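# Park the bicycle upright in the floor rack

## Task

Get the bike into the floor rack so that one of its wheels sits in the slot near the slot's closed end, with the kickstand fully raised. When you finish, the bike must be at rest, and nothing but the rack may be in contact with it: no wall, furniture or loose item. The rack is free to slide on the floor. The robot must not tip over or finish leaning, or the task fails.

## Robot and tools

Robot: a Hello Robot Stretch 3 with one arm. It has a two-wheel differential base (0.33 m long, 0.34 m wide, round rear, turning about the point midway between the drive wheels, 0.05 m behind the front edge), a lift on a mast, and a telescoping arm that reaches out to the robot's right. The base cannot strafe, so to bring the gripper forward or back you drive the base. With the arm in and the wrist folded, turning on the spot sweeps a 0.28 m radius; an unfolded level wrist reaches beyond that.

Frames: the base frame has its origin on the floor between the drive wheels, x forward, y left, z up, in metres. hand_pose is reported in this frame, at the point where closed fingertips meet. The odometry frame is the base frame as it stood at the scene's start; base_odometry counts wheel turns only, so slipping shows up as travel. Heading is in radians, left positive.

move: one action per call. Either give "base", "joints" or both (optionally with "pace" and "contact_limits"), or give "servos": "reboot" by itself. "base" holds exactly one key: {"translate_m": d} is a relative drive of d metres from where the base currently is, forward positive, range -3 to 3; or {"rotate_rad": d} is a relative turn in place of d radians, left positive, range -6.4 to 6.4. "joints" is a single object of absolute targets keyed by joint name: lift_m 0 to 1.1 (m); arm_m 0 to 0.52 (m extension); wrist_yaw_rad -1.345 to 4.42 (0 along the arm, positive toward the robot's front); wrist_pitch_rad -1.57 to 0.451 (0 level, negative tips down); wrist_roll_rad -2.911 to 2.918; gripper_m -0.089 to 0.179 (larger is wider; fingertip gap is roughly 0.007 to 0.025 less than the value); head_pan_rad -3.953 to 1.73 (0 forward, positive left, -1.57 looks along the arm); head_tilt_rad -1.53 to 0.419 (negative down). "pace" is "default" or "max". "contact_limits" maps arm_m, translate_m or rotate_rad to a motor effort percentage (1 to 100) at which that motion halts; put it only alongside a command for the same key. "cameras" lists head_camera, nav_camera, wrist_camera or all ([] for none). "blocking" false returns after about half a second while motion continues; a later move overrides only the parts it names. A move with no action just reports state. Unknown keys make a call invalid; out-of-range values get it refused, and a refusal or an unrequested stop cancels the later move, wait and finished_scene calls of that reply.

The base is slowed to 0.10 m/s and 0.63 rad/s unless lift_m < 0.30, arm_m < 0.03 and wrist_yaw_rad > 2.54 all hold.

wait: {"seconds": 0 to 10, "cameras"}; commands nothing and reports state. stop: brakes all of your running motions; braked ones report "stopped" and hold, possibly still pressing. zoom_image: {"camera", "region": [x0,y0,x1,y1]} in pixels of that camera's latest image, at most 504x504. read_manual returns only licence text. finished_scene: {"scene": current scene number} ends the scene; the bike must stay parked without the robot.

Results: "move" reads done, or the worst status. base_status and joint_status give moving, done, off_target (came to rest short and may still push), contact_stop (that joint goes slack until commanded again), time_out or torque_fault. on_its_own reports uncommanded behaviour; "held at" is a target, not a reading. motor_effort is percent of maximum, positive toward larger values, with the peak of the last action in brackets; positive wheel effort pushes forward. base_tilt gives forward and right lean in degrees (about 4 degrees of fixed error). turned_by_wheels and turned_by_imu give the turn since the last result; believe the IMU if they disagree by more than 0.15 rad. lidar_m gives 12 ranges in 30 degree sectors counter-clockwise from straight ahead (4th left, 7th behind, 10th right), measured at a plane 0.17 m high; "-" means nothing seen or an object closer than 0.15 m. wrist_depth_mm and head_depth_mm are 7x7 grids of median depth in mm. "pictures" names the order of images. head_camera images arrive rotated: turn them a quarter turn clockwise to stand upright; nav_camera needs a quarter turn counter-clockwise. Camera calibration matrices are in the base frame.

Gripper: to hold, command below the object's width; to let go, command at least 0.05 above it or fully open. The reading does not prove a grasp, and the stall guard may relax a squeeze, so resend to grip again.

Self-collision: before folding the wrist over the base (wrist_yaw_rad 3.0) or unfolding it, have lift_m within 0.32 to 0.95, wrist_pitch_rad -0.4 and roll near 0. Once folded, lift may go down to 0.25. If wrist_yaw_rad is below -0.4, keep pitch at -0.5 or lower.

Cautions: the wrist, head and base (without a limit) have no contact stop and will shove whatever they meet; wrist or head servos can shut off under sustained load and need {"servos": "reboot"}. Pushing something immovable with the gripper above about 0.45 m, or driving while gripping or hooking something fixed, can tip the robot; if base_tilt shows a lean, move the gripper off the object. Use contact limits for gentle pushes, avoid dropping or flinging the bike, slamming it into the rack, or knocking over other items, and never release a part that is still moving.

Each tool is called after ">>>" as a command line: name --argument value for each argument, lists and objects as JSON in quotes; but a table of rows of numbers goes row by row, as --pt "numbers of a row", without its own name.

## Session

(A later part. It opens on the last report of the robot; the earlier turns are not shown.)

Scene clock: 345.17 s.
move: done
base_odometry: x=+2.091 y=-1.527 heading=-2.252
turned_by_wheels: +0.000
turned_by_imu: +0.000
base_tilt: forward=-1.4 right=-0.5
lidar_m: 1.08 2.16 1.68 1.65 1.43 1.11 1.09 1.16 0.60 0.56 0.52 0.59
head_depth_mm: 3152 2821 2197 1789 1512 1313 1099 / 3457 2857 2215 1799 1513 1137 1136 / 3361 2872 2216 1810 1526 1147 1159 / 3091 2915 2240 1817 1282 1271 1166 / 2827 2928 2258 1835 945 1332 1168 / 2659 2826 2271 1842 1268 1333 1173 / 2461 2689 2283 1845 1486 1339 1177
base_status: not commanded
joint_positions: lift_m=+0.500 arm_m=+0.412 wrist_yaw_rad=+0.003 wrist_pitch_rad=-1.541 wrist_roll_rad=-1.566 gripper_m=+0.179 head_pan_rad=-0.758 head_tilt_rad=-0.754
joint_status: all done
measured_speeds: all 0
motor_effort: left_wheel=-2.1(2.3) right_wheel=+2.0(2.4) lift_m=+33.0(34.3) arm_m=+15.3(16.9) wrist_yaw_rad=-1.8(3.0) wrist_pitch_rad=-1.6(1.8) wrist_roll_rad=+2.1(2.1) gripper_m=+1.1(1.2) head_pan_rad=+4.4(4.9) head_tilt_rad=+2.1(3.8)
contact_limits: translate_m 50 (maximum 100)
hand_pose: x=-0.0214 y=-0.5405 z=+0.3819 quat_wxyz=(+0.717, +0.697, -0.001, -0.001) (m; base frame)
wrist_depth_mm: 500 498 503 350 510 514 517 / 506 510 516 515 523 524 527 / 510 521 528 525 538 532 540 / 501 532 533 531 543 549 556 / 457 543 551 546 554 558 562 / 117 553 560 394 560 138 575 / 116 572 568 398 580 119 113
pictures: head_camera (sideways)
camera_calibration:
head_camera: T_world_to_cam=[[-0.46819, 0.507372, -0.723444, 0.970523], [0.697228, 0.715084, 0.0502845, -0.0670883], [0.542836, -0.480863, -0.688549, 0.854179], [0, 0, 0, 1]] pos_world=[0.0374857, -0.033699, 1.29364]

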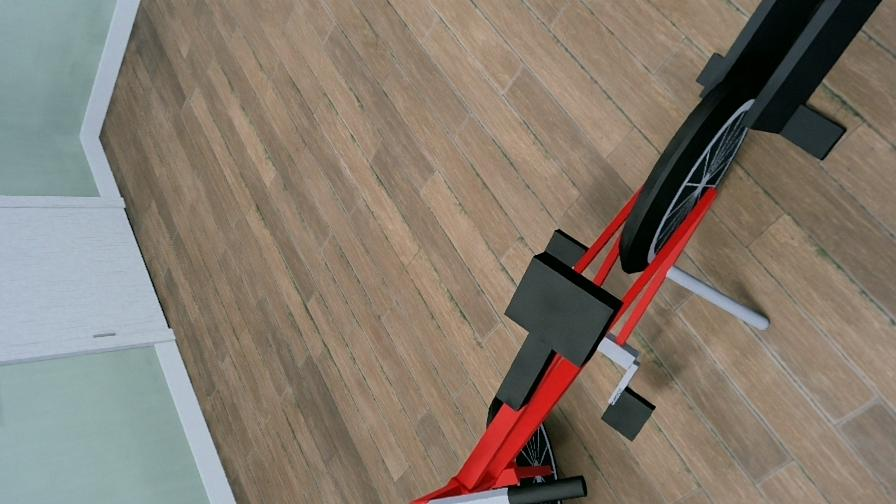

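>>> move --joints '{"lift_m": 0.76}' --cameras '[]'

>>> move --base '{"rotate_rad": 0.18}' --cameras '[]'

>>> move --base '{"translate_m": 0.4}' --joints '{"head_pan_rad": -1.4, "head_tilt_rad": -0.85}'

Scene clock: 364.50 s.
move: done
base_odometry: x=+2.091 y=-1.527 heading=-2.252
turned_by_wheels: +0.000
turned_by_imu: +0.000
base_tilt: forward=-1.3 right=-0.4
lidar_m: 1.08 2.16 1.68 1.65 1.43 1.11 1.09 1.16 0.60 0.56 0.52 0.59
head_depth_mm: 3163 2862 2198 1797 1510 1309 1094 / 3414 2883 2216 1807 1520 1143 1136 / 3355 2877 2220 1808 1528 1141 1159 / 3068 2919 2245 1816 1276 1276 1167 / 2829 2954 2249 1838 948 1329 1172 / 2664 2838 2275 1835 1271 1334 1170 / 2481 2707 2301 1851 1477 1341 1181
base_status: not commanded
joint_positions: lift_m=+0.760 arm_m=+0.412 wrist_yaw_rad=+0.003 wrist_pitch_rad=-1.541 wrist_roll_rad=-1.566 gripper_m=+0.179 head_pan_rad=-0.758 head_tilt_rad=-0.754
joint_status: all done
measured_speeds: all 0
motor_effort: left_wheel=-1.7(2.5) right_wheel=+2.0(2.6) lift_m=+35.4(40.8) arm_m=+15.7(16.7) wrist_yaw_rad=-1.6(3.7) wrist_pitch_rad=-1.7(1.9) wrist_roll_rad=+1.7(1.9) gripper_m=+0.1(1.4) head_pan_rad=+4.0(4.7) head_tilt_rad=+1.7(2.9)
contact_limits: translate_m 50 (maximum 100)
hand_pose: x=-0.0214 y=-0.5405 z=+0.6419 quat_wxyz=(+0.717, +0.697, -0.001, -0.001) (m; base frame)
wrist_depth_mm: 742 736 745 671 756 760 761 / 748 750 751 612 771 785 787 / 618 772 770 772 788 797 791 / 627 723 790 796 803 809 817 / 623 797 802 796 825 830 834 / 117 824 838 796 828 136 845 / 116 833 841 841 846 119 114
pictures: none
No camera images: "cameras" was empty.

Scene clock: 365.77 s.
move: done
base_odometry: x=+2.091 y=-1.527 heading=-2.072
turned_by_wheels: +0.180
turned_by_imu: +0.177
base_tilt: forward=-1.3 right=-0.4
lidar_m: 2.66 1.90 1.65 1.65 1.26 1.09 1.09 1.26 0.57 0.52 0.53 0.74
head_depth_mm: 3283 2823 2197 1800 1518 1304 1100 / 3043 2879 2215 1791 1517 1089 1138 / 2866 2856 2232 1813 1249 1244 1165 / 2705 2868 2249 1818 961 1300 1165 / 2591 2780 2258 1830 1440 1324 1171 / 2461 2689 2209 1125 1519 1332 1177 / 2329 2573 2296 1854 1545 1337 1177
base_status: done
joint_positions: lift_m=+0.760 arm_m=+0.412 wrist_yaw_rad=+0.003 wrist_pitch_rad=-1.541 wrist_roll_rad=-1.566 gripper_m=+0.179 head_pan_rad=-0.758 head_tilt_rad=-0.754
joint_status: not commanded
measured_speeds: all 0
motor_effort: left_wheel=-3.3(8.0) right_wheel=+3.7(8.5) lift_m=+35.2(36.2) arm_m=+14.7(16.4) wrist_yaw_rad=-2.8(3.4) wrist_pitch_rad=-1.7(1.8) wrist_roll_rad=+1.6(2.0) gripper_m=+1.0(1.1) head_pan_rad=+4.3(4.7) head_tilt_rad=+1.3(2.3)
hand_pose: x=-0.0214 y=-0.5405 z=+0.6419 quat_wxyz=(+0.717, +0.697, -0.001, -0.001) (m; base frame)
wrist_depth_mm: 734 736 738 461 749 761 758 / 741 758 761 507 771 778 778 / 617 759 779 628 794 783 798 / 632 721 794 792 786 800 813 / 639 804 815 819 822 827 825 / 117 805 825 825 817 136 849 / 116 844 855 849 847 119 113
pictures: none
No camera images: "cameras" was empty.

Scene clock: 370.87 s.
move: done
base_odometry: x=+1.899 y=-1.878 heading=-2.072
turned_by_wheels: +0.000
turned_by_imu: +0.001
base_tilt: forward=-1.3 right=-0.5
lidar_m: 2.28 1.78 1.54 1.54 1.70 1.47 1.47 0.78 0.50 0.47 0.47 0.71
head_depth_mm: 2782 2416 551 1625 1403 1120 1128 / 2879 2425 581 1590 1438 1205 1130 / 2938 2435 1983 1636 842 1204 1134 / 3063 2462 1994 1677 976 1251 1141 / 3135 2469 2010 1679 1133 1253 1140 / 3250 2472 2023 1692 1377 1217 1140 / 3039 2511 2038 1705 997 1287 1150
base_status: done
joint_positions: lift_m=+0.760 arm_m=+0.412 wrist_yaw_rad=+0.003 wrist_pitch_rad=-1.541 wrist_roll_rad=-1.566 gripper_m=+0.179 head_pan_rad=-1.392 head_tilt_rad=-0.839
joint_status: all done
measured_speeds: all 0
motor_effort: left_wheel=-0.9(4.6) right_wheel=+3.5(8.4) lift_m=+34.2(36.0) arm_m=+10.2(15.2) wrist_yaw_rad=-2.4(3.5) wrist_pitch_rad=-1.6(2.0) wrist_roll_rad=+1.5(2.1) gripper_m=-0.4(1.6) head_pan_rad=-3.5(6.2) head_tilt_rad=-5.2(6.2)
hand_pose: x=-0.0214 y=-0.5405 z=+0.6419 quat_wxyz=(+0.717, +0.697, -0.001, -0.001) (m; base frame)
wrist_depth_mm: 740 740 252 554 753 760 756 / 749 269 251 577 760 780 781 / 623 269 254 583 792 801 795 / 623 277 259 590 804 802 804 / 627 795 813 635 820 816 831 / 117 810 826 665 844 136 862 / 116 819 851 842 853 119 113
pictures: head_camera (sideways), nav_camera (sideways), wrist_camera
camera_calibration:
head_camera: T_world_to_cam=[[-0.0874168, 0.743859, -0.662595, 0.888905], [0.986, 0.159417, 0.048885, -0.0670225], [0.141993, -0.649045, -0.747381, 0.933138], [0, 0, 0, 1]] pos_world=[0.0112907, -0.0448863, 1.28967]
nav_camera: T_world_to_cam=[[0.137063, -0.734636, 0.664472, -0.821759], [-0.975506, -0.216618, -0.0382703, 0.108323], [0.172052, -0.642951, -0.746332, 0.926279], [0, 0, 0, 1]] pos_world=[0.0589347, 0.0153228, 1.24149]
wrist_camera: T_world_to_cam=[[0.0407547, -0.998812, 0.0267024, -0.559048], [-0.990484, -0.03687, 0.132595, -0.078954], [-0.131453, -0.0318522, -0.99081, 0.777875], [0, 0, 0, 1]] pos_world=[0.0468355, -0.536518, 0.796123]

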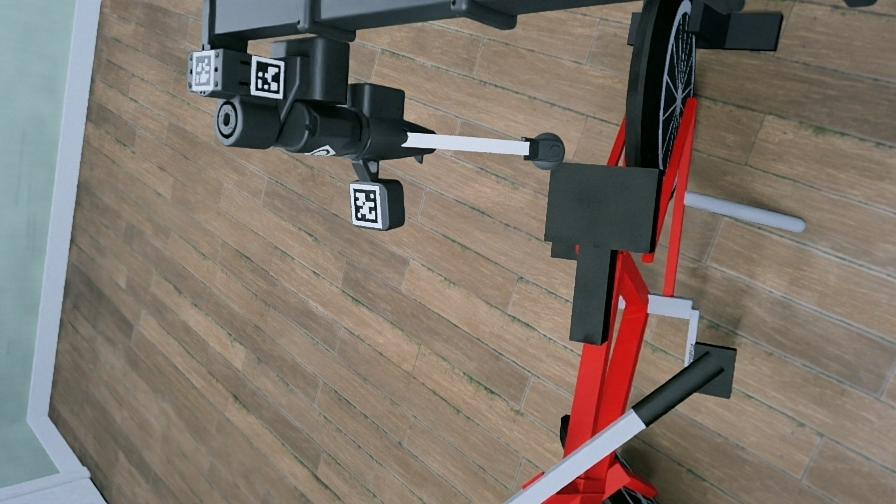

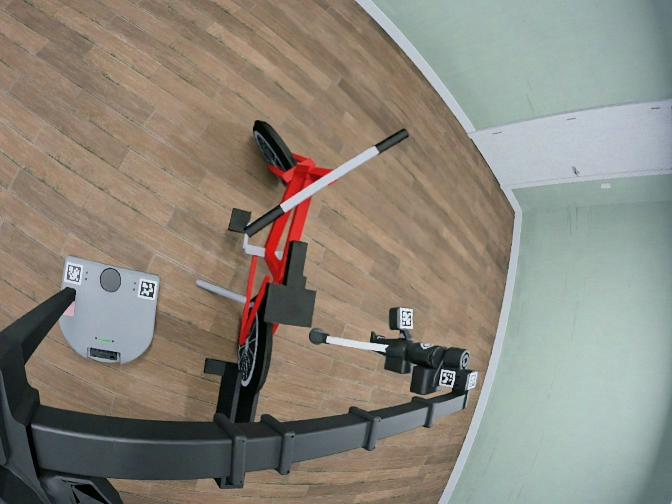

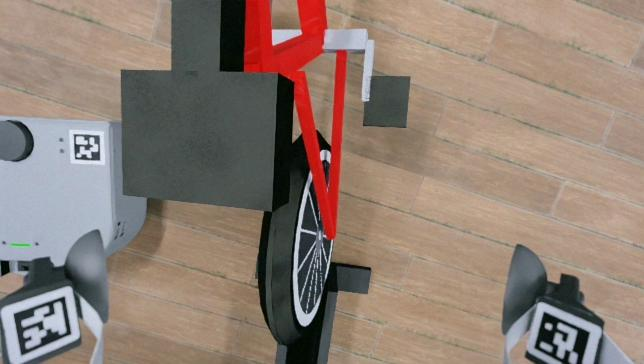

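>>> move --base '{"translate_m": 0.155}' --joints '{"arm_m": 0.316}' --cameras '["wrist_camera", "head_camera"]'

Scene clock: 379.27 s.
move: done
base_odometry: x=+1.824 y=-2.014 heading=-2.072
turned_by_wheels: +0.000
turned_by_imu: +0.001
base_tilt: forward=-1.3 right=-0.5
lidar_m: 2.13 1.74 1.50 1.50 1.74 1.62 1.62 0.80 0.49 0.41 0.41 0.62
head_depth_mm: 2805 2411 489 525 1356 1105 1124 / 2895 2426 507 569 839 1199 1127 / 2965 2439 1994 1565 1055 1226 1134 / 3081 2456 1998 1644 1449 1092 1139 / 3178 2472 2010 1692 1020 1276 1141 / 3144 2485 2013 1695 1015 1259 1144 / 2898 2510 2036 1668 1471 1243 1149
base_status: done
joint_positions: lift_m=+0.760 arm_m=+0.316 wrist_yaw_rad=+0.002 wrist_pitch_rad=-1.542 wrist_roll_rad=-1.565 gripper_m=+0.179 head_pan_rad=-1.392 head_tilt_rad=-0.839
joint_status: all done
measured_speeds: all 0
motor_effort: left_wheel=-0.7(4.1) right_wheel=+4.1(8.4) lift_m=+33.5(34.2) arm_m=-14.8(22.6) wrist_yaw_rad=-2.0(4.2) wrist_pitch_rad=-1.5(1.8) wrist_roll_rad=+1.6(1.9) gripper_m=+0.2(1.5) head_pan_rad=-3.1(4.0) head_tilt_rad=-5.0(5.8)
hand_pose: x=-0.0214 y=-0.4444 z=+0.6419 quat_wxyz=(+0.717, +0.697, -0.001, -0.001) (m; base frame)
wrist_depth_mm: 731 179 741 750 746 759 767 / 751 767 759 598 767 773 789 / 608 632 782 318 789 793 805 / 627 632 786 271 603 813 828 / 643 652 800 277 815 823 827 / 117 813 810 280 844 136 841 / 116 825 829 283 853 119 114
pictures: head_camera (sideways), wrist_camera
camera_calibration:
head_camera: T_world_to_cam=[[-0.0874088, 0.743994, -0.662445, 0.888709], [0.986009, 0.159366, 0.0488813, -0.0670177], [0.141938, -0.648904, -0.747514, 0.933312], [0, 0, 0, 1]] pos_world=[0.0112883, -0.0448841, 1.28966]
wrist_camera: T_world_to_cam=[[0.0400161, -0.998853, 0.0262759, -0.462806], [-0.990513, -0.0361946, 0.132569, -0.0750897], [-0.131466, -0.0313315, -0.990825, 0.781185], [0, 0, 0, 1]] pos_world=[0.0468413, -0.440518, 0.796133]

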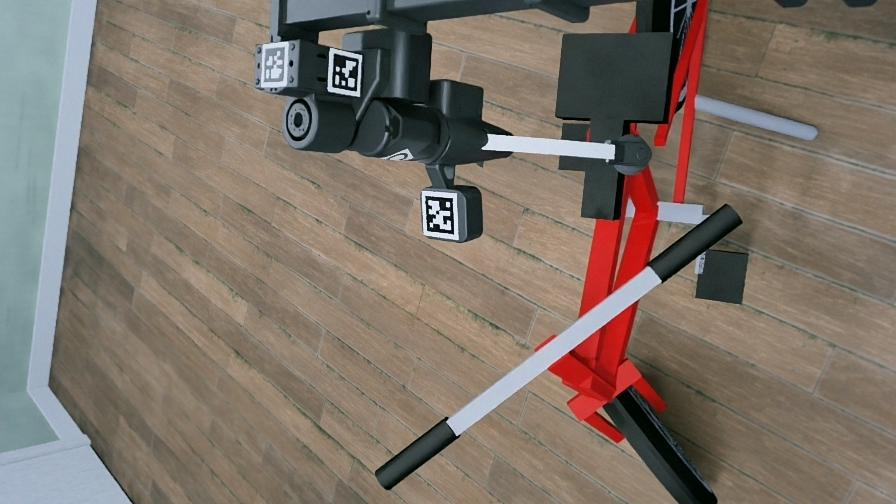

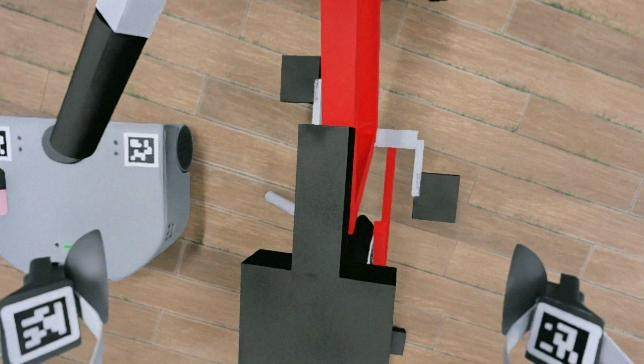

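>>> move --joints '{"lift_m": 0.648, "arm_m": 0.322}' --cameras '["wrist_camera", "head_camera"]'

Scene clock: 386.90 s.
move: done
base_odometry: x=+1.824 y=-2.014 heading=-2.072
turned_by_wheels: +0.000
turned_by_imu: +0.000
base_tilt: forward=-1.3 right=-0.5
lidar_m: 2.13 1.74 1.50 1.50 1.75 1.62 1.62 0.80 0.48 0.41 0.41 0.62
head_depth_mm: 2794 2407 1969 562 485 428 383 / 2906 2409 1964 594 825 1201 1124 / 2955 2437 1982 1630 823 1211 1135 / 3055 2461 1999 1667 1418 1093 1137 / 3140 2461 1997 1685 1022 1281 1141 / 3117 2482 2024 1689 1016 1264 1149 / 2877 2517 2029 1660 1469 1243 1150
base_status: not commanded
joint_positions: lift_m=+0.648 arm_m=+0.322 wrist_yaw_rad=+0.002 wrist_pitch_rad=-1.542 wrist_roll_rad=-1.565 gripper_m=+0.179 head_pan_rad=-1.392 head_tilt_rad=-0.839
joint_status: all done
measured_speeds: all 0
motor_effort: left_wheel=-0.3(1.2) right_wheel=+4.1(4.3) lift_m=+16.8(29.8) arm_m=+16.3(24.4) wrist_yaw_rad=-2.5(3.9) wrist_pitch_rad=-1.3(1.8) wrist_roll_rad=+1.8(1.9) gripper_m=+0.6(1.3) head_pan_rad=-3.9(4.0) head_tilt_rad=-4.7(5.5)
hand_pose: x=-0.0214 y=-0.4503 z=+0.5299 quat_wxyz=(+0.717, +0.697, -0.001, -0.001) (m; base frame)
wrist_depth_mm: 629 642 639 497 645 663 658 / 644 642 655 499 665 675 673 / 507 642 667 154 471 678 691 / 513 549 686 156 489 699 695 / 529 560 693 160 706 707 722 / 117 702 707 162 722 136 735 / 116 725 180 166 737 119 113
pictures: head_camera (sideways), wrist_camera
camera_calibration:
head_camera: T_world_to_cam=[[-0.0874088, 0.743995, -0.662443, 0.888707], [0.986009, 0.159365, 0.0488813, -0.0670176], [0.141938, -0.648902, -0.747516, 0.933314], [0, 0, 0, 1]] pos_world=[0.0112883, -0.0448841, 1.28966]
wrist_camera: T_world_to_cam=[[0.0399991, -0.998865, 0.0258623, -0.465541], [-0.990513, -0.0362326, 0.132555, -0.0604663], [-0.131467, -0.030919, -0.990838, 0.670229], [0, 0, 0, 1]] pos_world=[0.0468415, -0.44648, 0.684144]

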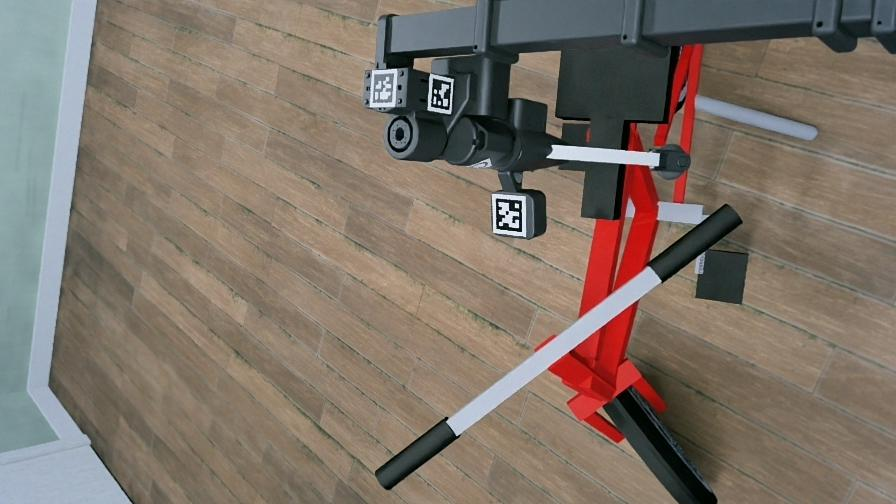

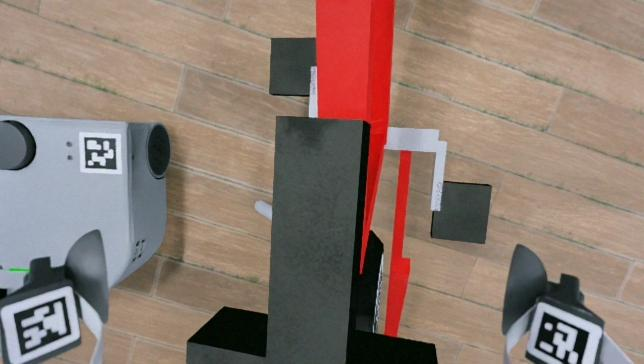

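>>> move --joints '{"lift_m": 0.627}' --cameras '[]'

>>> move --joints '{"gripper_m": -0.03}' --cameras '["wrist_camera", "head_camera"]'

Scene clock: 390.40 s.
move: done
base_odometry: x=+1.824 y=-2.014 heading=-2.072
turned_by_wheels: +0.000
turned_by_imu: +0.000
base_tilt: forward=-1.3 right=-0.4
lidar_m: 2.13 1.73 1.50 1.50 1.74 1.62 1.62 0.80 0.49 0.41 0.41 0.62
head_depth_mm: 2838 2406 1961 599 501 444 395 / 2927 2407 1963 609 816 1205 1131 / 2985 2412 1989 1643 823 1209 1137 / 3047 2456 1996 1668 1419 1093 1139 / 3151 2479 1990 1686 1018 1278 1140 / 3157 2477 2023 1693 1013 1267 1148 / 2863 2490 2028 1666 1468 1240 1149
base_status: not commanded
joint_positions: lift_m=+0.627 arm_m=+0.322 wrist_yaw_rad=+0.002 wrist_pitch_rad=-1.542 wrist_roll_rad=-1.565 gripper_m=+0.179 head_pan_rad=-1.392 head_tilt_rad=-0.839
joint_status: all done
measured_speeds: all 0
motor_effort: left_wheel=-0.4(1.3) right_wheel=+4.0(4.3) lift_m=+18.3(20.2) arm_m=+15.5(16.1) wrist_yaw_rad=-2.4(2.9) wrist_pitch_rad=-1.4(1.7) wrist_roll_rad=+1.6(1.9) gripper_m=+0.3(1.9) head_pan_rad=-3.3(3.9) head_tilt_rad=-5.0(5.6)
hand_pose: x=-0.0214 y=-0.4503 z=+0.5089 quat_wxyz=(+0.717, +0.697, -0.001, -0.001) (m; base frame)
wrist_depth_mm: 616 616 621 470 629 633 639 / 629 632 633 475 646 652 651 / 491 627 644 133 444 662 662 / 496 553 666 134 661 668 678 / 503 572 675 137 684 684 698 / 117 683 687 140 688 136 706 / 116 700 177 143 707 119 113
pictures: none
No camera images: "cameras" was empty.

Scene clock: 393.00 s.
move: done
base_odometry: x=+1.824 y=-2.014 heading=-2.072
turned_by_wheels: +0.000
turned_by_imu: +0.000
base_tilt: forward=-1.3 right=-0.5
lidar_m: 2.13 1.74 1.50 1.50 1.75 1.62 1.62 0.80 0.48 0.41 0.41 0.62
head_depth_mm: 2827 2407 1954 597 501 445 396 / 2877 2426 1968 609 817 1201 1131 / 2977 2432 1980 1632 823 1230 1133 / 3060 2458 1987 1671 1417 1092 1140 / 3160 2479 2009 1681 1018 1278 1142 / 3160 2497 2015 1695 1013 1268 1143 / 2922 2510 2022 1653 1464 1240 1147
base_status: not commanded
joint_positions: lift_m=+0.627 arm_m=+0.322 wrist_yaw_rad=+0.002 wrist_pitch_rad=-1.532 wrist_roll_rad=-1.565 gripper_m=-0.029 head_pan_rad=-1.392 head_tilt_rad=-0.839
joint_status: all done
measured_speeds: all 0
motor_effort: left_wheel=-0.7(1.2) right_wheel=+4.2(4.3) lift_m=+30.2(30.2) arm_m=+14.4(15.9) wrist_yaw_rad=-1.7(3.1) wrist_pitch_rad=-3.2(3.7) wrist_roll_rad=+1.5(1.9) gripper_m=-20.2(95.4) head_pan_rad=-4.0(4.0) head_tilt_rad=-4.6(5.5)
hand_pose: x=-0.0214 y=-0.4528 z=+0.5087 quat_wxyz=(+0.720, +0.694, -0.001, -0.002) (m; base frame)
wrist_depth_mm: 608 614 614 468 630 634 640 / 623 622 631 - 646 647 656 / 481 629 643 131 452 667 677 / 494 559 656 133 670 671 682 / 506 567 665 137 678 690 711 / 512 679 127 138 693 705 712 / 690 691 146 141 122 729 734
pictures: head_camera (sideways), wrist_camera
camera_calibration:
head_camera: T_world_to_cam=[[-0.0874089, 0.743995, -0.662443, 0.888707], [0.986009, 0.159365, 0.0488813, -0.0670176], [0.141938, -0.648902, -0.747516, 0.933314], [0, 0, 0, 1]] pos_world=[0.0112883, -0.0448841, 1.28966]
wrist_camera: T_world_to_cam=[[0.0390115, -0.9986, 0.035711, -0.472433], [-0.990554, -0.0339462, 0.132854, -0.0568522], [-0.131455, -0.0405565, -0.990492, 0.644569], [0, 0, 0, 1]] pos_world=[0.0468473, -0.44756, 0.662865]

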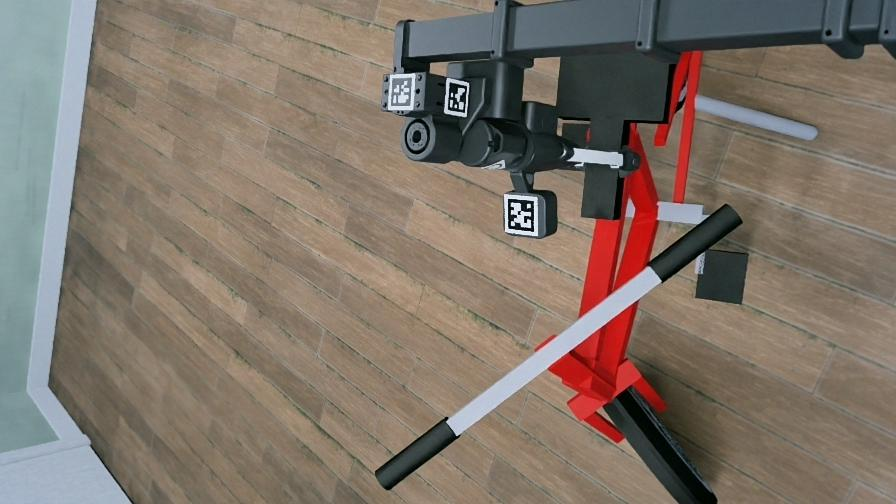

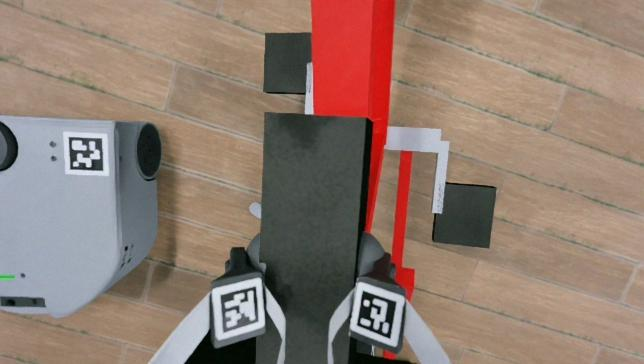

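>>> move --joints '{"lift_m": 0.657}' --cameras '["wrist_camera", "head_camera"]'

Scene clock: 395.93 s.
move: done
base_odometry: x=+1.824 y=-2.014 heading=-2.072
turned_by_wheels: +0.000
turned_by_imu: +0.000
base_tilt: forward=-1.3 right=-0.5
lidar_m: 2.13 1.74 1.50 1.50 1.75 1.62 1.62 0.80 0.49 0.41 0.41 0.62
head_depth_mm: 2800 2393 1952 556 475 421 379 / 2863 2426 1961 589 825 1196 1128 / 2936 2442 1978 1626 823 1228 1132 / 3049 2458 1999 1673 1422 1091 1136 / 3182 2455 2010 1683 1019 1277 1139 / 3138 2489 2021 1689 1015 1261 1142 / 2915 2516 2025 1656 1471 1239 1150
base_status: not commanded
joint_positions: lift_m=+0.657 arm_m=+0.322 wrist_yaw_rad=+0.002 wrist_pitch_rad=-1.535 wrist_roll_rad=-1.564 gripper_m=-0.029 head_pan_rad=-1.392 head_tilt_rad=-0.839
joint_status: all done
measured_speeds: all 0
motor_effort: left_wheel=-0.9(1.0) right_wheel=+4.0(4.3) lift_m=+37.5(48.2) arm_m=+14.0(15.5) wrist_yaw_rad=-1.0(2.9) wrist_pitch_rad=-2.6(3.7) wrist_roll_rad=+1.5(1.6) gripper_m=-16.5(19.9) head_pan_rad=-3.8(4.0) head_tilt_rad=-4.9(5.3)
hand_pose: x=-0.0214 y=-0.4520 z=+0.5388 quat_wxyz=(+0.719, +0.695, -0.001, -0.002) (m; base frame)
wrist_depth_mm: 632 647 648 497 656 659 678 / 647 654 662 - 670 677 685 / 514 647 675 163 680 698 703 / 518 554 682 165 694 705 716 / 534 562 700 165 705 722 734 / 548 706 125 143 733 734 743 / 720 718 122 172 123 750 768
pictures: head_camera (sideways), wrist_camera
camera_calibration:
head_camera: T_world_to_cam=[[-0.0874087, 0.743995, -0.662443, 0.888707], [0.986009, 0.159365, 0.0488813, -0.0670176], [0.141938, -0.648902, -0.747516, 0.933314], [0, 0, 0, 1]] pos_world=[0.0112883, -0.0448841, 1.28966]
wrist_camera: T_world_to_cam=[[0.0388035, -0.998712, 0.0326969, -0.471166], [-0.990561, -0.0341406, 0.132753, -0.0608637], [-0.131466, -0.0375395, -0.99061, 0.675878], [0, 0, 0, 1]] pos_world=[0.0468486, -0.447265, 0.693017]

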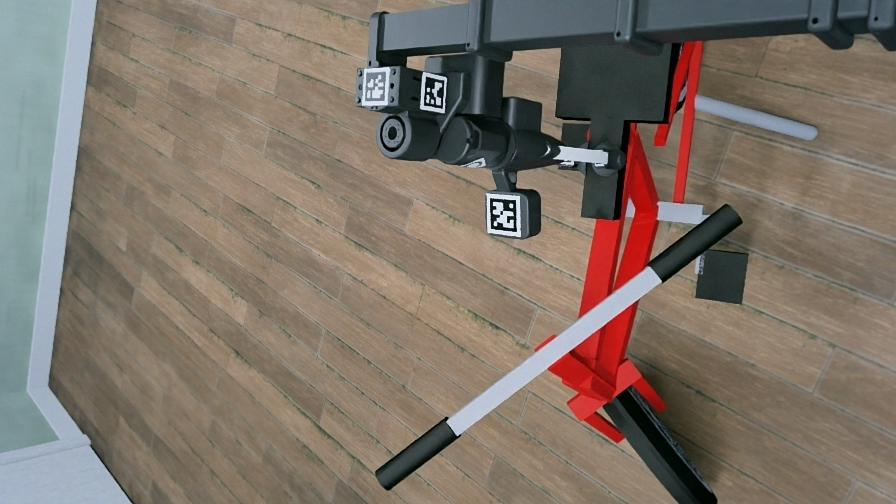

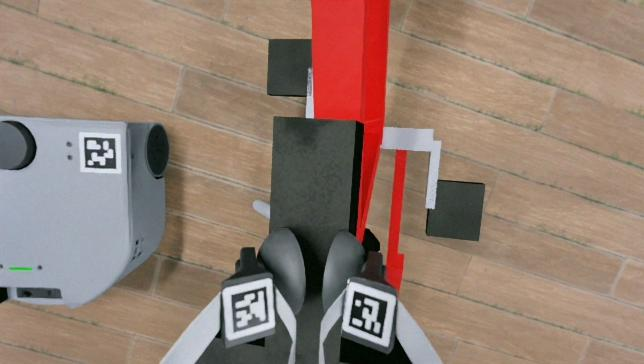

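>>> move --joints '{"gripper_m": 0.179, "head_pan_rad": -1.2, "head_tilt_rad": -0.8}' --cameras '["head_camera", "nav_camera"]'

>>> zoom_image --camera "head_camera" --region '[450, 0, 750, 300]'

Scene clock: 406.67 s.
move: done
base_odometry: x=+1.824 y=-2.014 heading=-2.072
turned_by_wheels: +0.000
turned_by_imu: +0.000
base_tilt: forward=-1.3 right=-0.4
lidar_m: 2.13 1.74 1.50 1.50 1.74 1.62 1.62 0.80 0.49 0.41 0.41 0.62
head_depth_mm: 2936 2589 2064 582 633 789 1122 / 3070 2617 2058 1721 810 986 1140 / 3208 2609 2074 1728 1472 1069 1142 / 3248 2645 2077 1738 1018 1278 1153 / 2991 2654 2113 1700 1058 1295 1155 / 2648 2650 2113 1736 1492 1259 1154 / 2392 2524 2127 1762 1496 1280 1159
base_status: not commanded
joint_positions: lift_m=+0.657 arm_m=+0.322 wrist_yaw_rad=+0.002 wrist_pitch_rad=-1.541 wrist_roll_rad=-1.564 gripper_m=+0.179 head_pan_rad=-1.208 head_tilt_rad=-0.804
joint_status: all done
measured_speeds: all 0
motor_effort: left_wheel=-0.5(1.3) right_wheel=+4.0(4.2) lift_m=+23.1(30.1) arm_m=+12.8(13.7) wrist_yaw_rad=-2.1(3.0) wrist_pitch_rad=-2.0(2.8) wrist_roll_rad=+1.3(1.8) gripper_m=+0.2(83.8) head_pan_rad=+4.2(7.0) head_tilt_rad=+1.6(4.6)
hand_pose: x=-0.0214 y=-0.4507 z=+0.5389 quat_wxyz=(+0.717, +0.697, -0.001, -0.002) (m; base frame)
wrist_depth_mm: 639 642 643 497 662 657 673 / 652 663 665 502 676 684 672 / 518 639 665 163 690 702 693 / 525 551 686 166 500 709 708 / 534 558 704 169 711 721 727 / 117 712 723 172 732 136 735 / 116 729 187 176 206 119 114
pictures: head_camera (sideways), nav_camera (sideways)
camera_calibration:
head_camera: T_world_to_cam=[[-0.21326, 0.693094, -0.688579, 0.923531], [0.939722, 0.338335, 0.049512, -0.0675587], [0.267287, -0.636514, -0.723469, 0.901277], [0, 0, 0, 1]] pos_world=[0.0195392, -0.0435612, 1.29132]
nav_camera: T_world_to_cam=[[0.260366, -0.674903, 0.690446, -0.856358], [-0.919109, -0.392275, -0.0368502, 0.106132], [0.295715, -0.625001, -0.722444, 0.894459], [0, 0, 0, 1]] pos_world=[0.0560075, 0.0227125, 1.24138]

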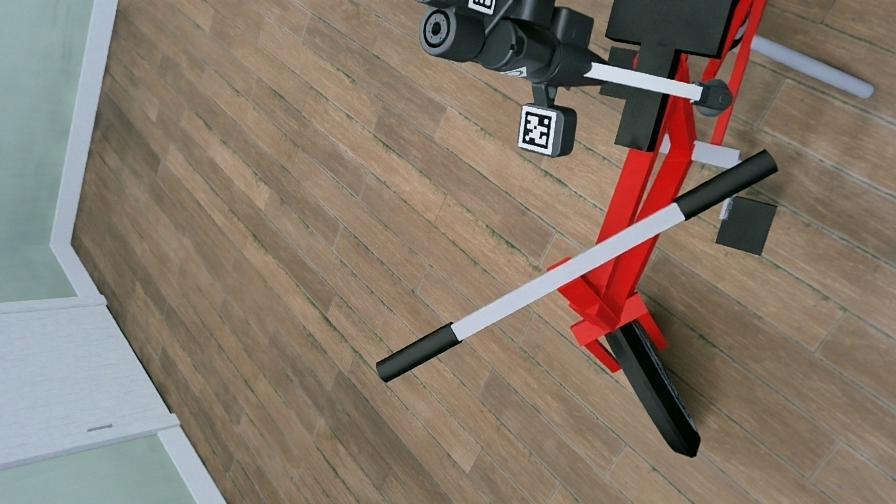

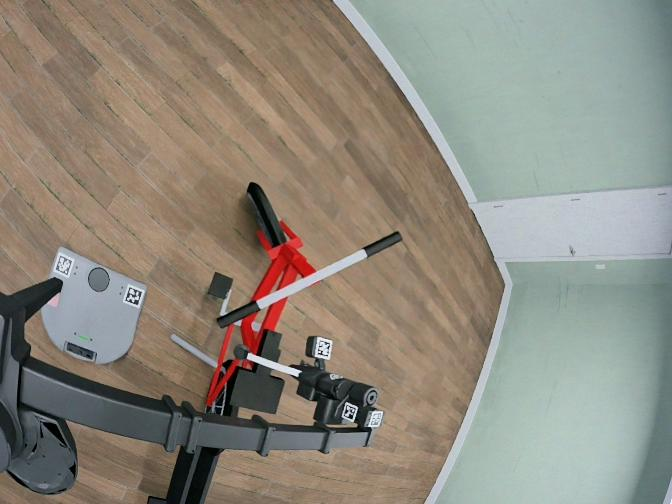

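Scaled by 1.680 from the camera's 896x504 image, which has a finer 1280x720 frame.

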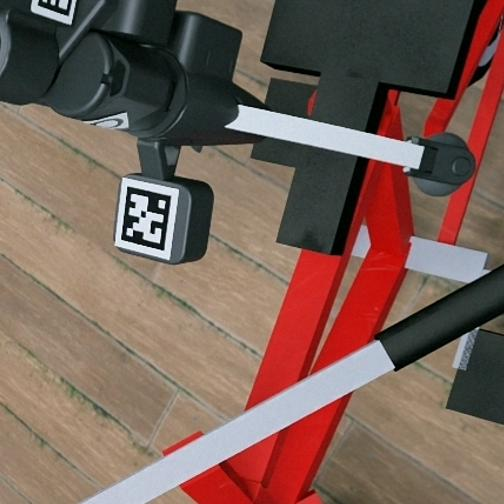

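>>> move --joints '{"lift_m": 0.595}' --cameras '["wrist_camera"]'

>>> move --joints '{"gripper_m": -0.06}' --cameras '["wrist_camera", "head_camera"]'

>>> zoom_image --camera "head_camera" --region '[450, 0, 750, 300]'

Scene clock: 420.57 s.
move: done
base_odometry: x=+1.824 y=-2.014 heading=-2.072
turned_by_wheels: +0.000
turned_by_imu: +0.000
base_tilt: forward=-1.3 right=-0.5
lidar_m: 2.13 1.74 1.50 1.50 1.74 1.62 1.62 0.80 0.49 0.41 0.41 0.62
head_depth_mm: 2958 2570 2042 1708 630 789 1120 / 3047 2601 2075 1711 811 953 1140 / 3178 2626 2071 1724 1476 1069 1141 / 3236 2614 2085 1732 1019 1270 1146 / 2979 2655 2088 1705 1058 1294 1154 / 2641 2660 2115 1752 1499 1250 1152 / 2390 2529 2124 1763 1498 1290 1161
base_status: not commanded
joint_positions: lift_m=+0.595 arm_m=+0.322 wrist_yaw_rad=+0.002 wrist_pitch_rad=-1.541 wrist_roll_rad=-1.564 gripper_m=+0.179 head_pan_rad=-1.208 head_tilt_rad=-0.804
joint_status: all done
measured_speeds: all 0
motor_effort: left_wheel=-0.9(1.4) right_wheel=+4.0(4.2) lift_m=+17.2(20.2) arm_m=+11.1(12.3) wrist_yaw_rad=-2.0(2.6) wrist_pitch_rad=-1.5(2.0) wrist_roll_rad=+1.3(1.5) gripper_m=+0.4(0.9) head_pan_rad=+4.6(4.9) head_tilt_rad=+1.8(2.2)
hand_pose: x=-0.0214 y=-0.4505 z=+0.4769 quat_wxyz=(+0.717, +0.697, -0.001, -0.002) (m; base frame)
wrist_depth_mm: 585 586 585 - 605 609 608 / 593 604 600 - 611 619 622 / 461 605 610 102 410 628 635 / 464 546 623 102 431 636 647 / 475 564 634 105 649 416 663 / 117 642 643 106 669 136 663 / 116 659 666 108 679 119 114
pictures: wrist_camera
camera_calibration:
wrist_camera: T_world_to_cam=[[0.0388092, -0.998886, 0.0268338, -0.464918], [-0.990559, -0.0349246, 0.132562, -0.0528581], [-0.131477, -0.0317251, -0.990811, 0.617318], [0, 0, 0, 1]] pos_world=[0.0468473, -0.446662, 0.631128]

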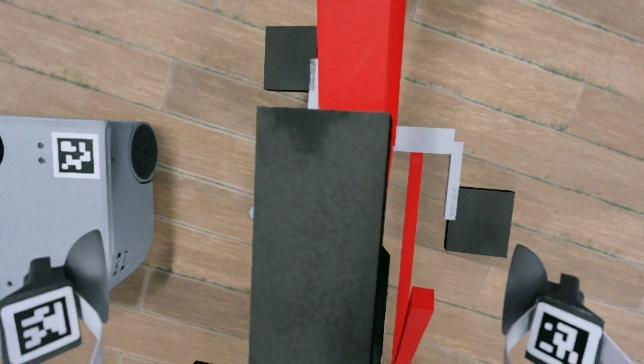

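Scene clock: 423.57 s.
move: done
base_odometry: x=+1.824 y=-2.014 heading=-2.072
turned_by_wheels: +0.000
turned_by_imu: +0.000
base_tilt: forward=-1.3 right=-0.5
lidar_m: 2.13 1.74 1.50 1.50 1.75 1.62 1.62 0.80 0.49 0.41 0.41 0.62
head_depth_mm: 2969 2560 2066 1698 630 788 1120 / 3045 2601 2063 1718 813 1062 1140 / 3208 2621 2071 1729 1471 1068 1144 / 3274 2632 2074 1737 1019 1274 1148 / 2955 2666 2082 1700 1058 1302 1152 / 2654 2665 2108 1758 1499 1260 1156 / 2382 2516 2111 1759 1501 1287 1157
base_status: not commanded
joint_positions: lift_m=+0.595 arm_m=+0.322 wrist_yaw_rad=-0.001 wrist_pitch_rad=-1.538 wrist_roll_rad=-1.558 gripper_m=-0.058 head_pan_rad=-1.208 head_tilt_rad=-0.804
joint_status: all done
measured_speeds: all 0
motor_effort: left_wheel=-1.0(1.3) right_wheel=+3.9(4.2) lift_m=+18.5(19.1) arm_m=+9.9(11.8) wrist_yaw_rad=+1.2(3.1) wrist_pitch_rad=-2.1(2.6) wrist_roll_rad=-1.0(1.6) gripper_m=-43.2(99.3) head_pan_rad=+3.6(5.4) head_tilt_rad=+1.7(2.3)
hand_pose: x=-0.0213 y=-0.4514 z=+0.4768 quat_wxyz=(+0.718, +0.696, -0.005, -0.005) (m; base frame)
wrist_depth_mm: 581 588 591 - 603 600 617 / 596 603 609 - 616 617 624 / 459 606 104 102 416 626 632 / 460 552 107 102 434 640 645 / 476 559 109 105 435 659 665 / 482 563 123 106 132 676 678 / 655 115 120 108 122 694 698
pictures: head_camera (sideways), wrist_camera
camera_calibration:
head_camera: T_world_to_cam=[[-0.213291, 0.693013, -0.688651, 0.923626], [0.939693, 0.338415, 0.0495137, -0.0675607], [0.267363, -0.63656, -0.7234, 0.901187], [0, 0, 0, 1]] pos_world=[0.019543, -0.0435611, 1.29132]
wrist_camera: T_world_to_cam=[[0.0294219, -0.999108, 0.0302792, -0.467744], [-0.990868, -0.0251648, 0.132464, -0.0483908], [-0.131584, -0.0339, -0.990725, 0.616206], [0, 0, 0, 1]] pos_world=[0.0468958, -0.447655, 0.631064]

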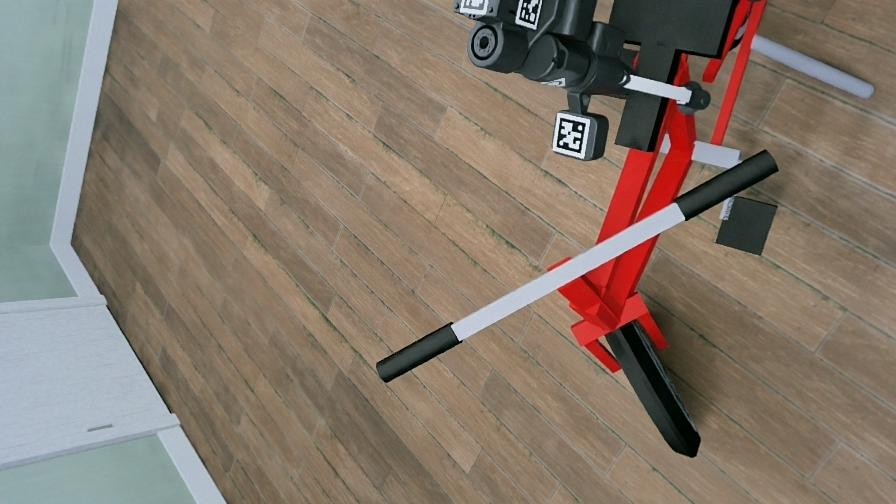

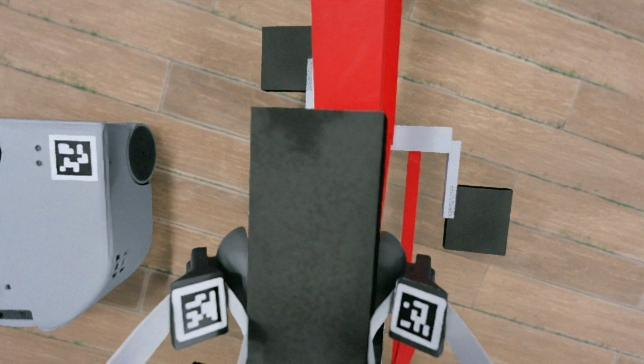

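Scaled by 1.680 from the camera's 896x504 image, which has a finer 1280x720 frame.

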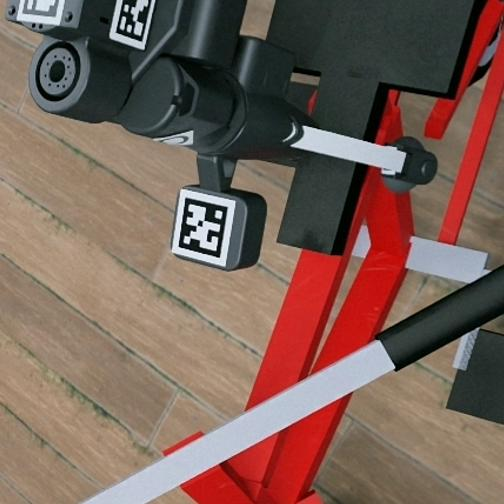

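>>> move --joints '{"lift_m": 0.63}' --cameras '["wrist_camera", "head_camera"]'

Scene clock: 426.40 s.
move: done
base_odometry: x=+1.824 y=-2.014 heading=-2.072
turned_by_wheels: +0.000
turned_by_imu: +0.000
base_tilt: forward=-1.3 right=-0.4
lidar_m: 2.13 1.74 1.50 1.50 1.74 1.62 1.62 0.80 0.49 0.41 0.41 0.62
head_depth_mm: 2917 2566 2060 616 642 789 1123 / 3053 2581 2073 1724 813 1077 1144 / 3176 2624 2078 1722 1447 1066 1145 / 3303 2621 2100 1740 1017 1273 1151 / 2977 2651 2080 1692 1058 1292 1150 / 2647 2675 2116 1751 1498 1259 1156 / 2386 2516 2143 1761 1503 1283 1158
base_status: not commanded
joint_positions: lift_m=+0.630 arm_m=+0.322 wrist_yaw_rad=-0.002 wrist_pitch_rad=-1.530 wrist_roll_rad=-1.555 gripper_m=-0.046 head_pan_rad=-1.208 head_tilt_rad=-0.803
joint_status: all done
measured_speeds: all 0
on_its_own: gripper_m is held at -0.047, not at your -0.060, by its stall guard, which is not easing now
motor_effort: left_wheel=-0.9(1.3) right_wheel=+2.1(4.0) lift_m=+41.1(48.6) arm_m=+9.1(10.6) wrist_yaw_rad=+1.2(4.3) wrist_pitch_rad=-3.9(4.3) wrist_roll_rad=-1.6(2.1) gripper_m=-15.6(25.3) head_pan_rad=+3.6(4.7) head_tilt_rad=+1.1(2.0)
hand_pose: x=-0.0213 y=-0.4533 z=+0.5118 quat_wxyz=(+0.721, +0.693, -0.006, -0.006) (m; base frame)
wrist_depth_mm: 613 618 619 - 630 640 649 / 618 633 628 - 641 647 661 / 486 632 641 134 647 669 675 / 492 563 654 137 669 677 691 / 509 569 675 139 685 696 709 / 518 683 125 140 694 712 718 / 685 690 148 144 123 731 734
pictures: head_camera (sideways), wrist_camera
camera_calibration:
head_camera: T_world_to_cam=[[-0.213118, 0.692392, -0.689328, 0.924507], [0.93965, 0.338534, 0.0495294, -0.067581], [0.267655, -0.637172, -0.722754, 0.900345], [0, 0, 0, 1]] pos_world=[0.01955, -0.0435693, 1.29136]
wrist_camera: T_world_to_cam=[[0.0256267, -0.998958, 0.0377526, -0.47456], [-0.990965, -0.0204121, 0.132555, -0.0509469], [-0.131647, -0.0408085, -0.990456, 0.647491], [0, 0, 0, 1]] pos_world=[0.0469149, -0.448682, 0.665981]

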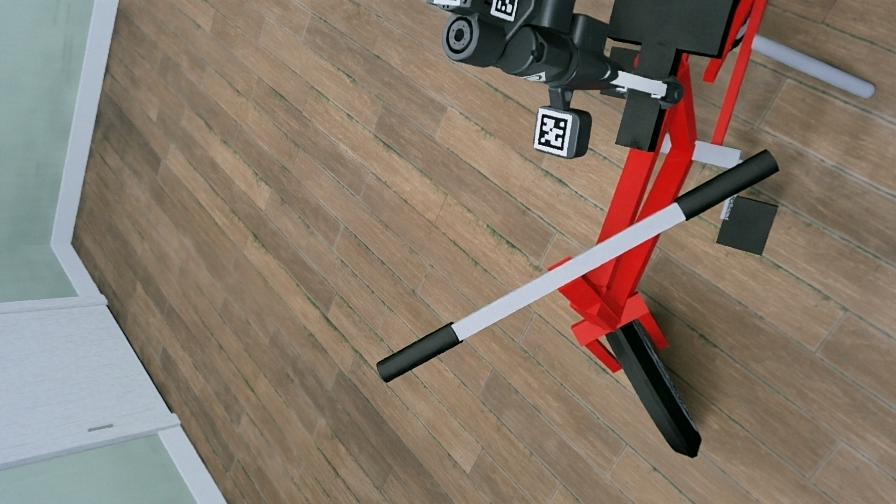

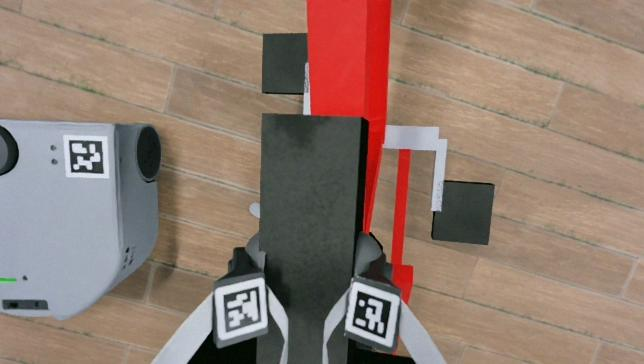

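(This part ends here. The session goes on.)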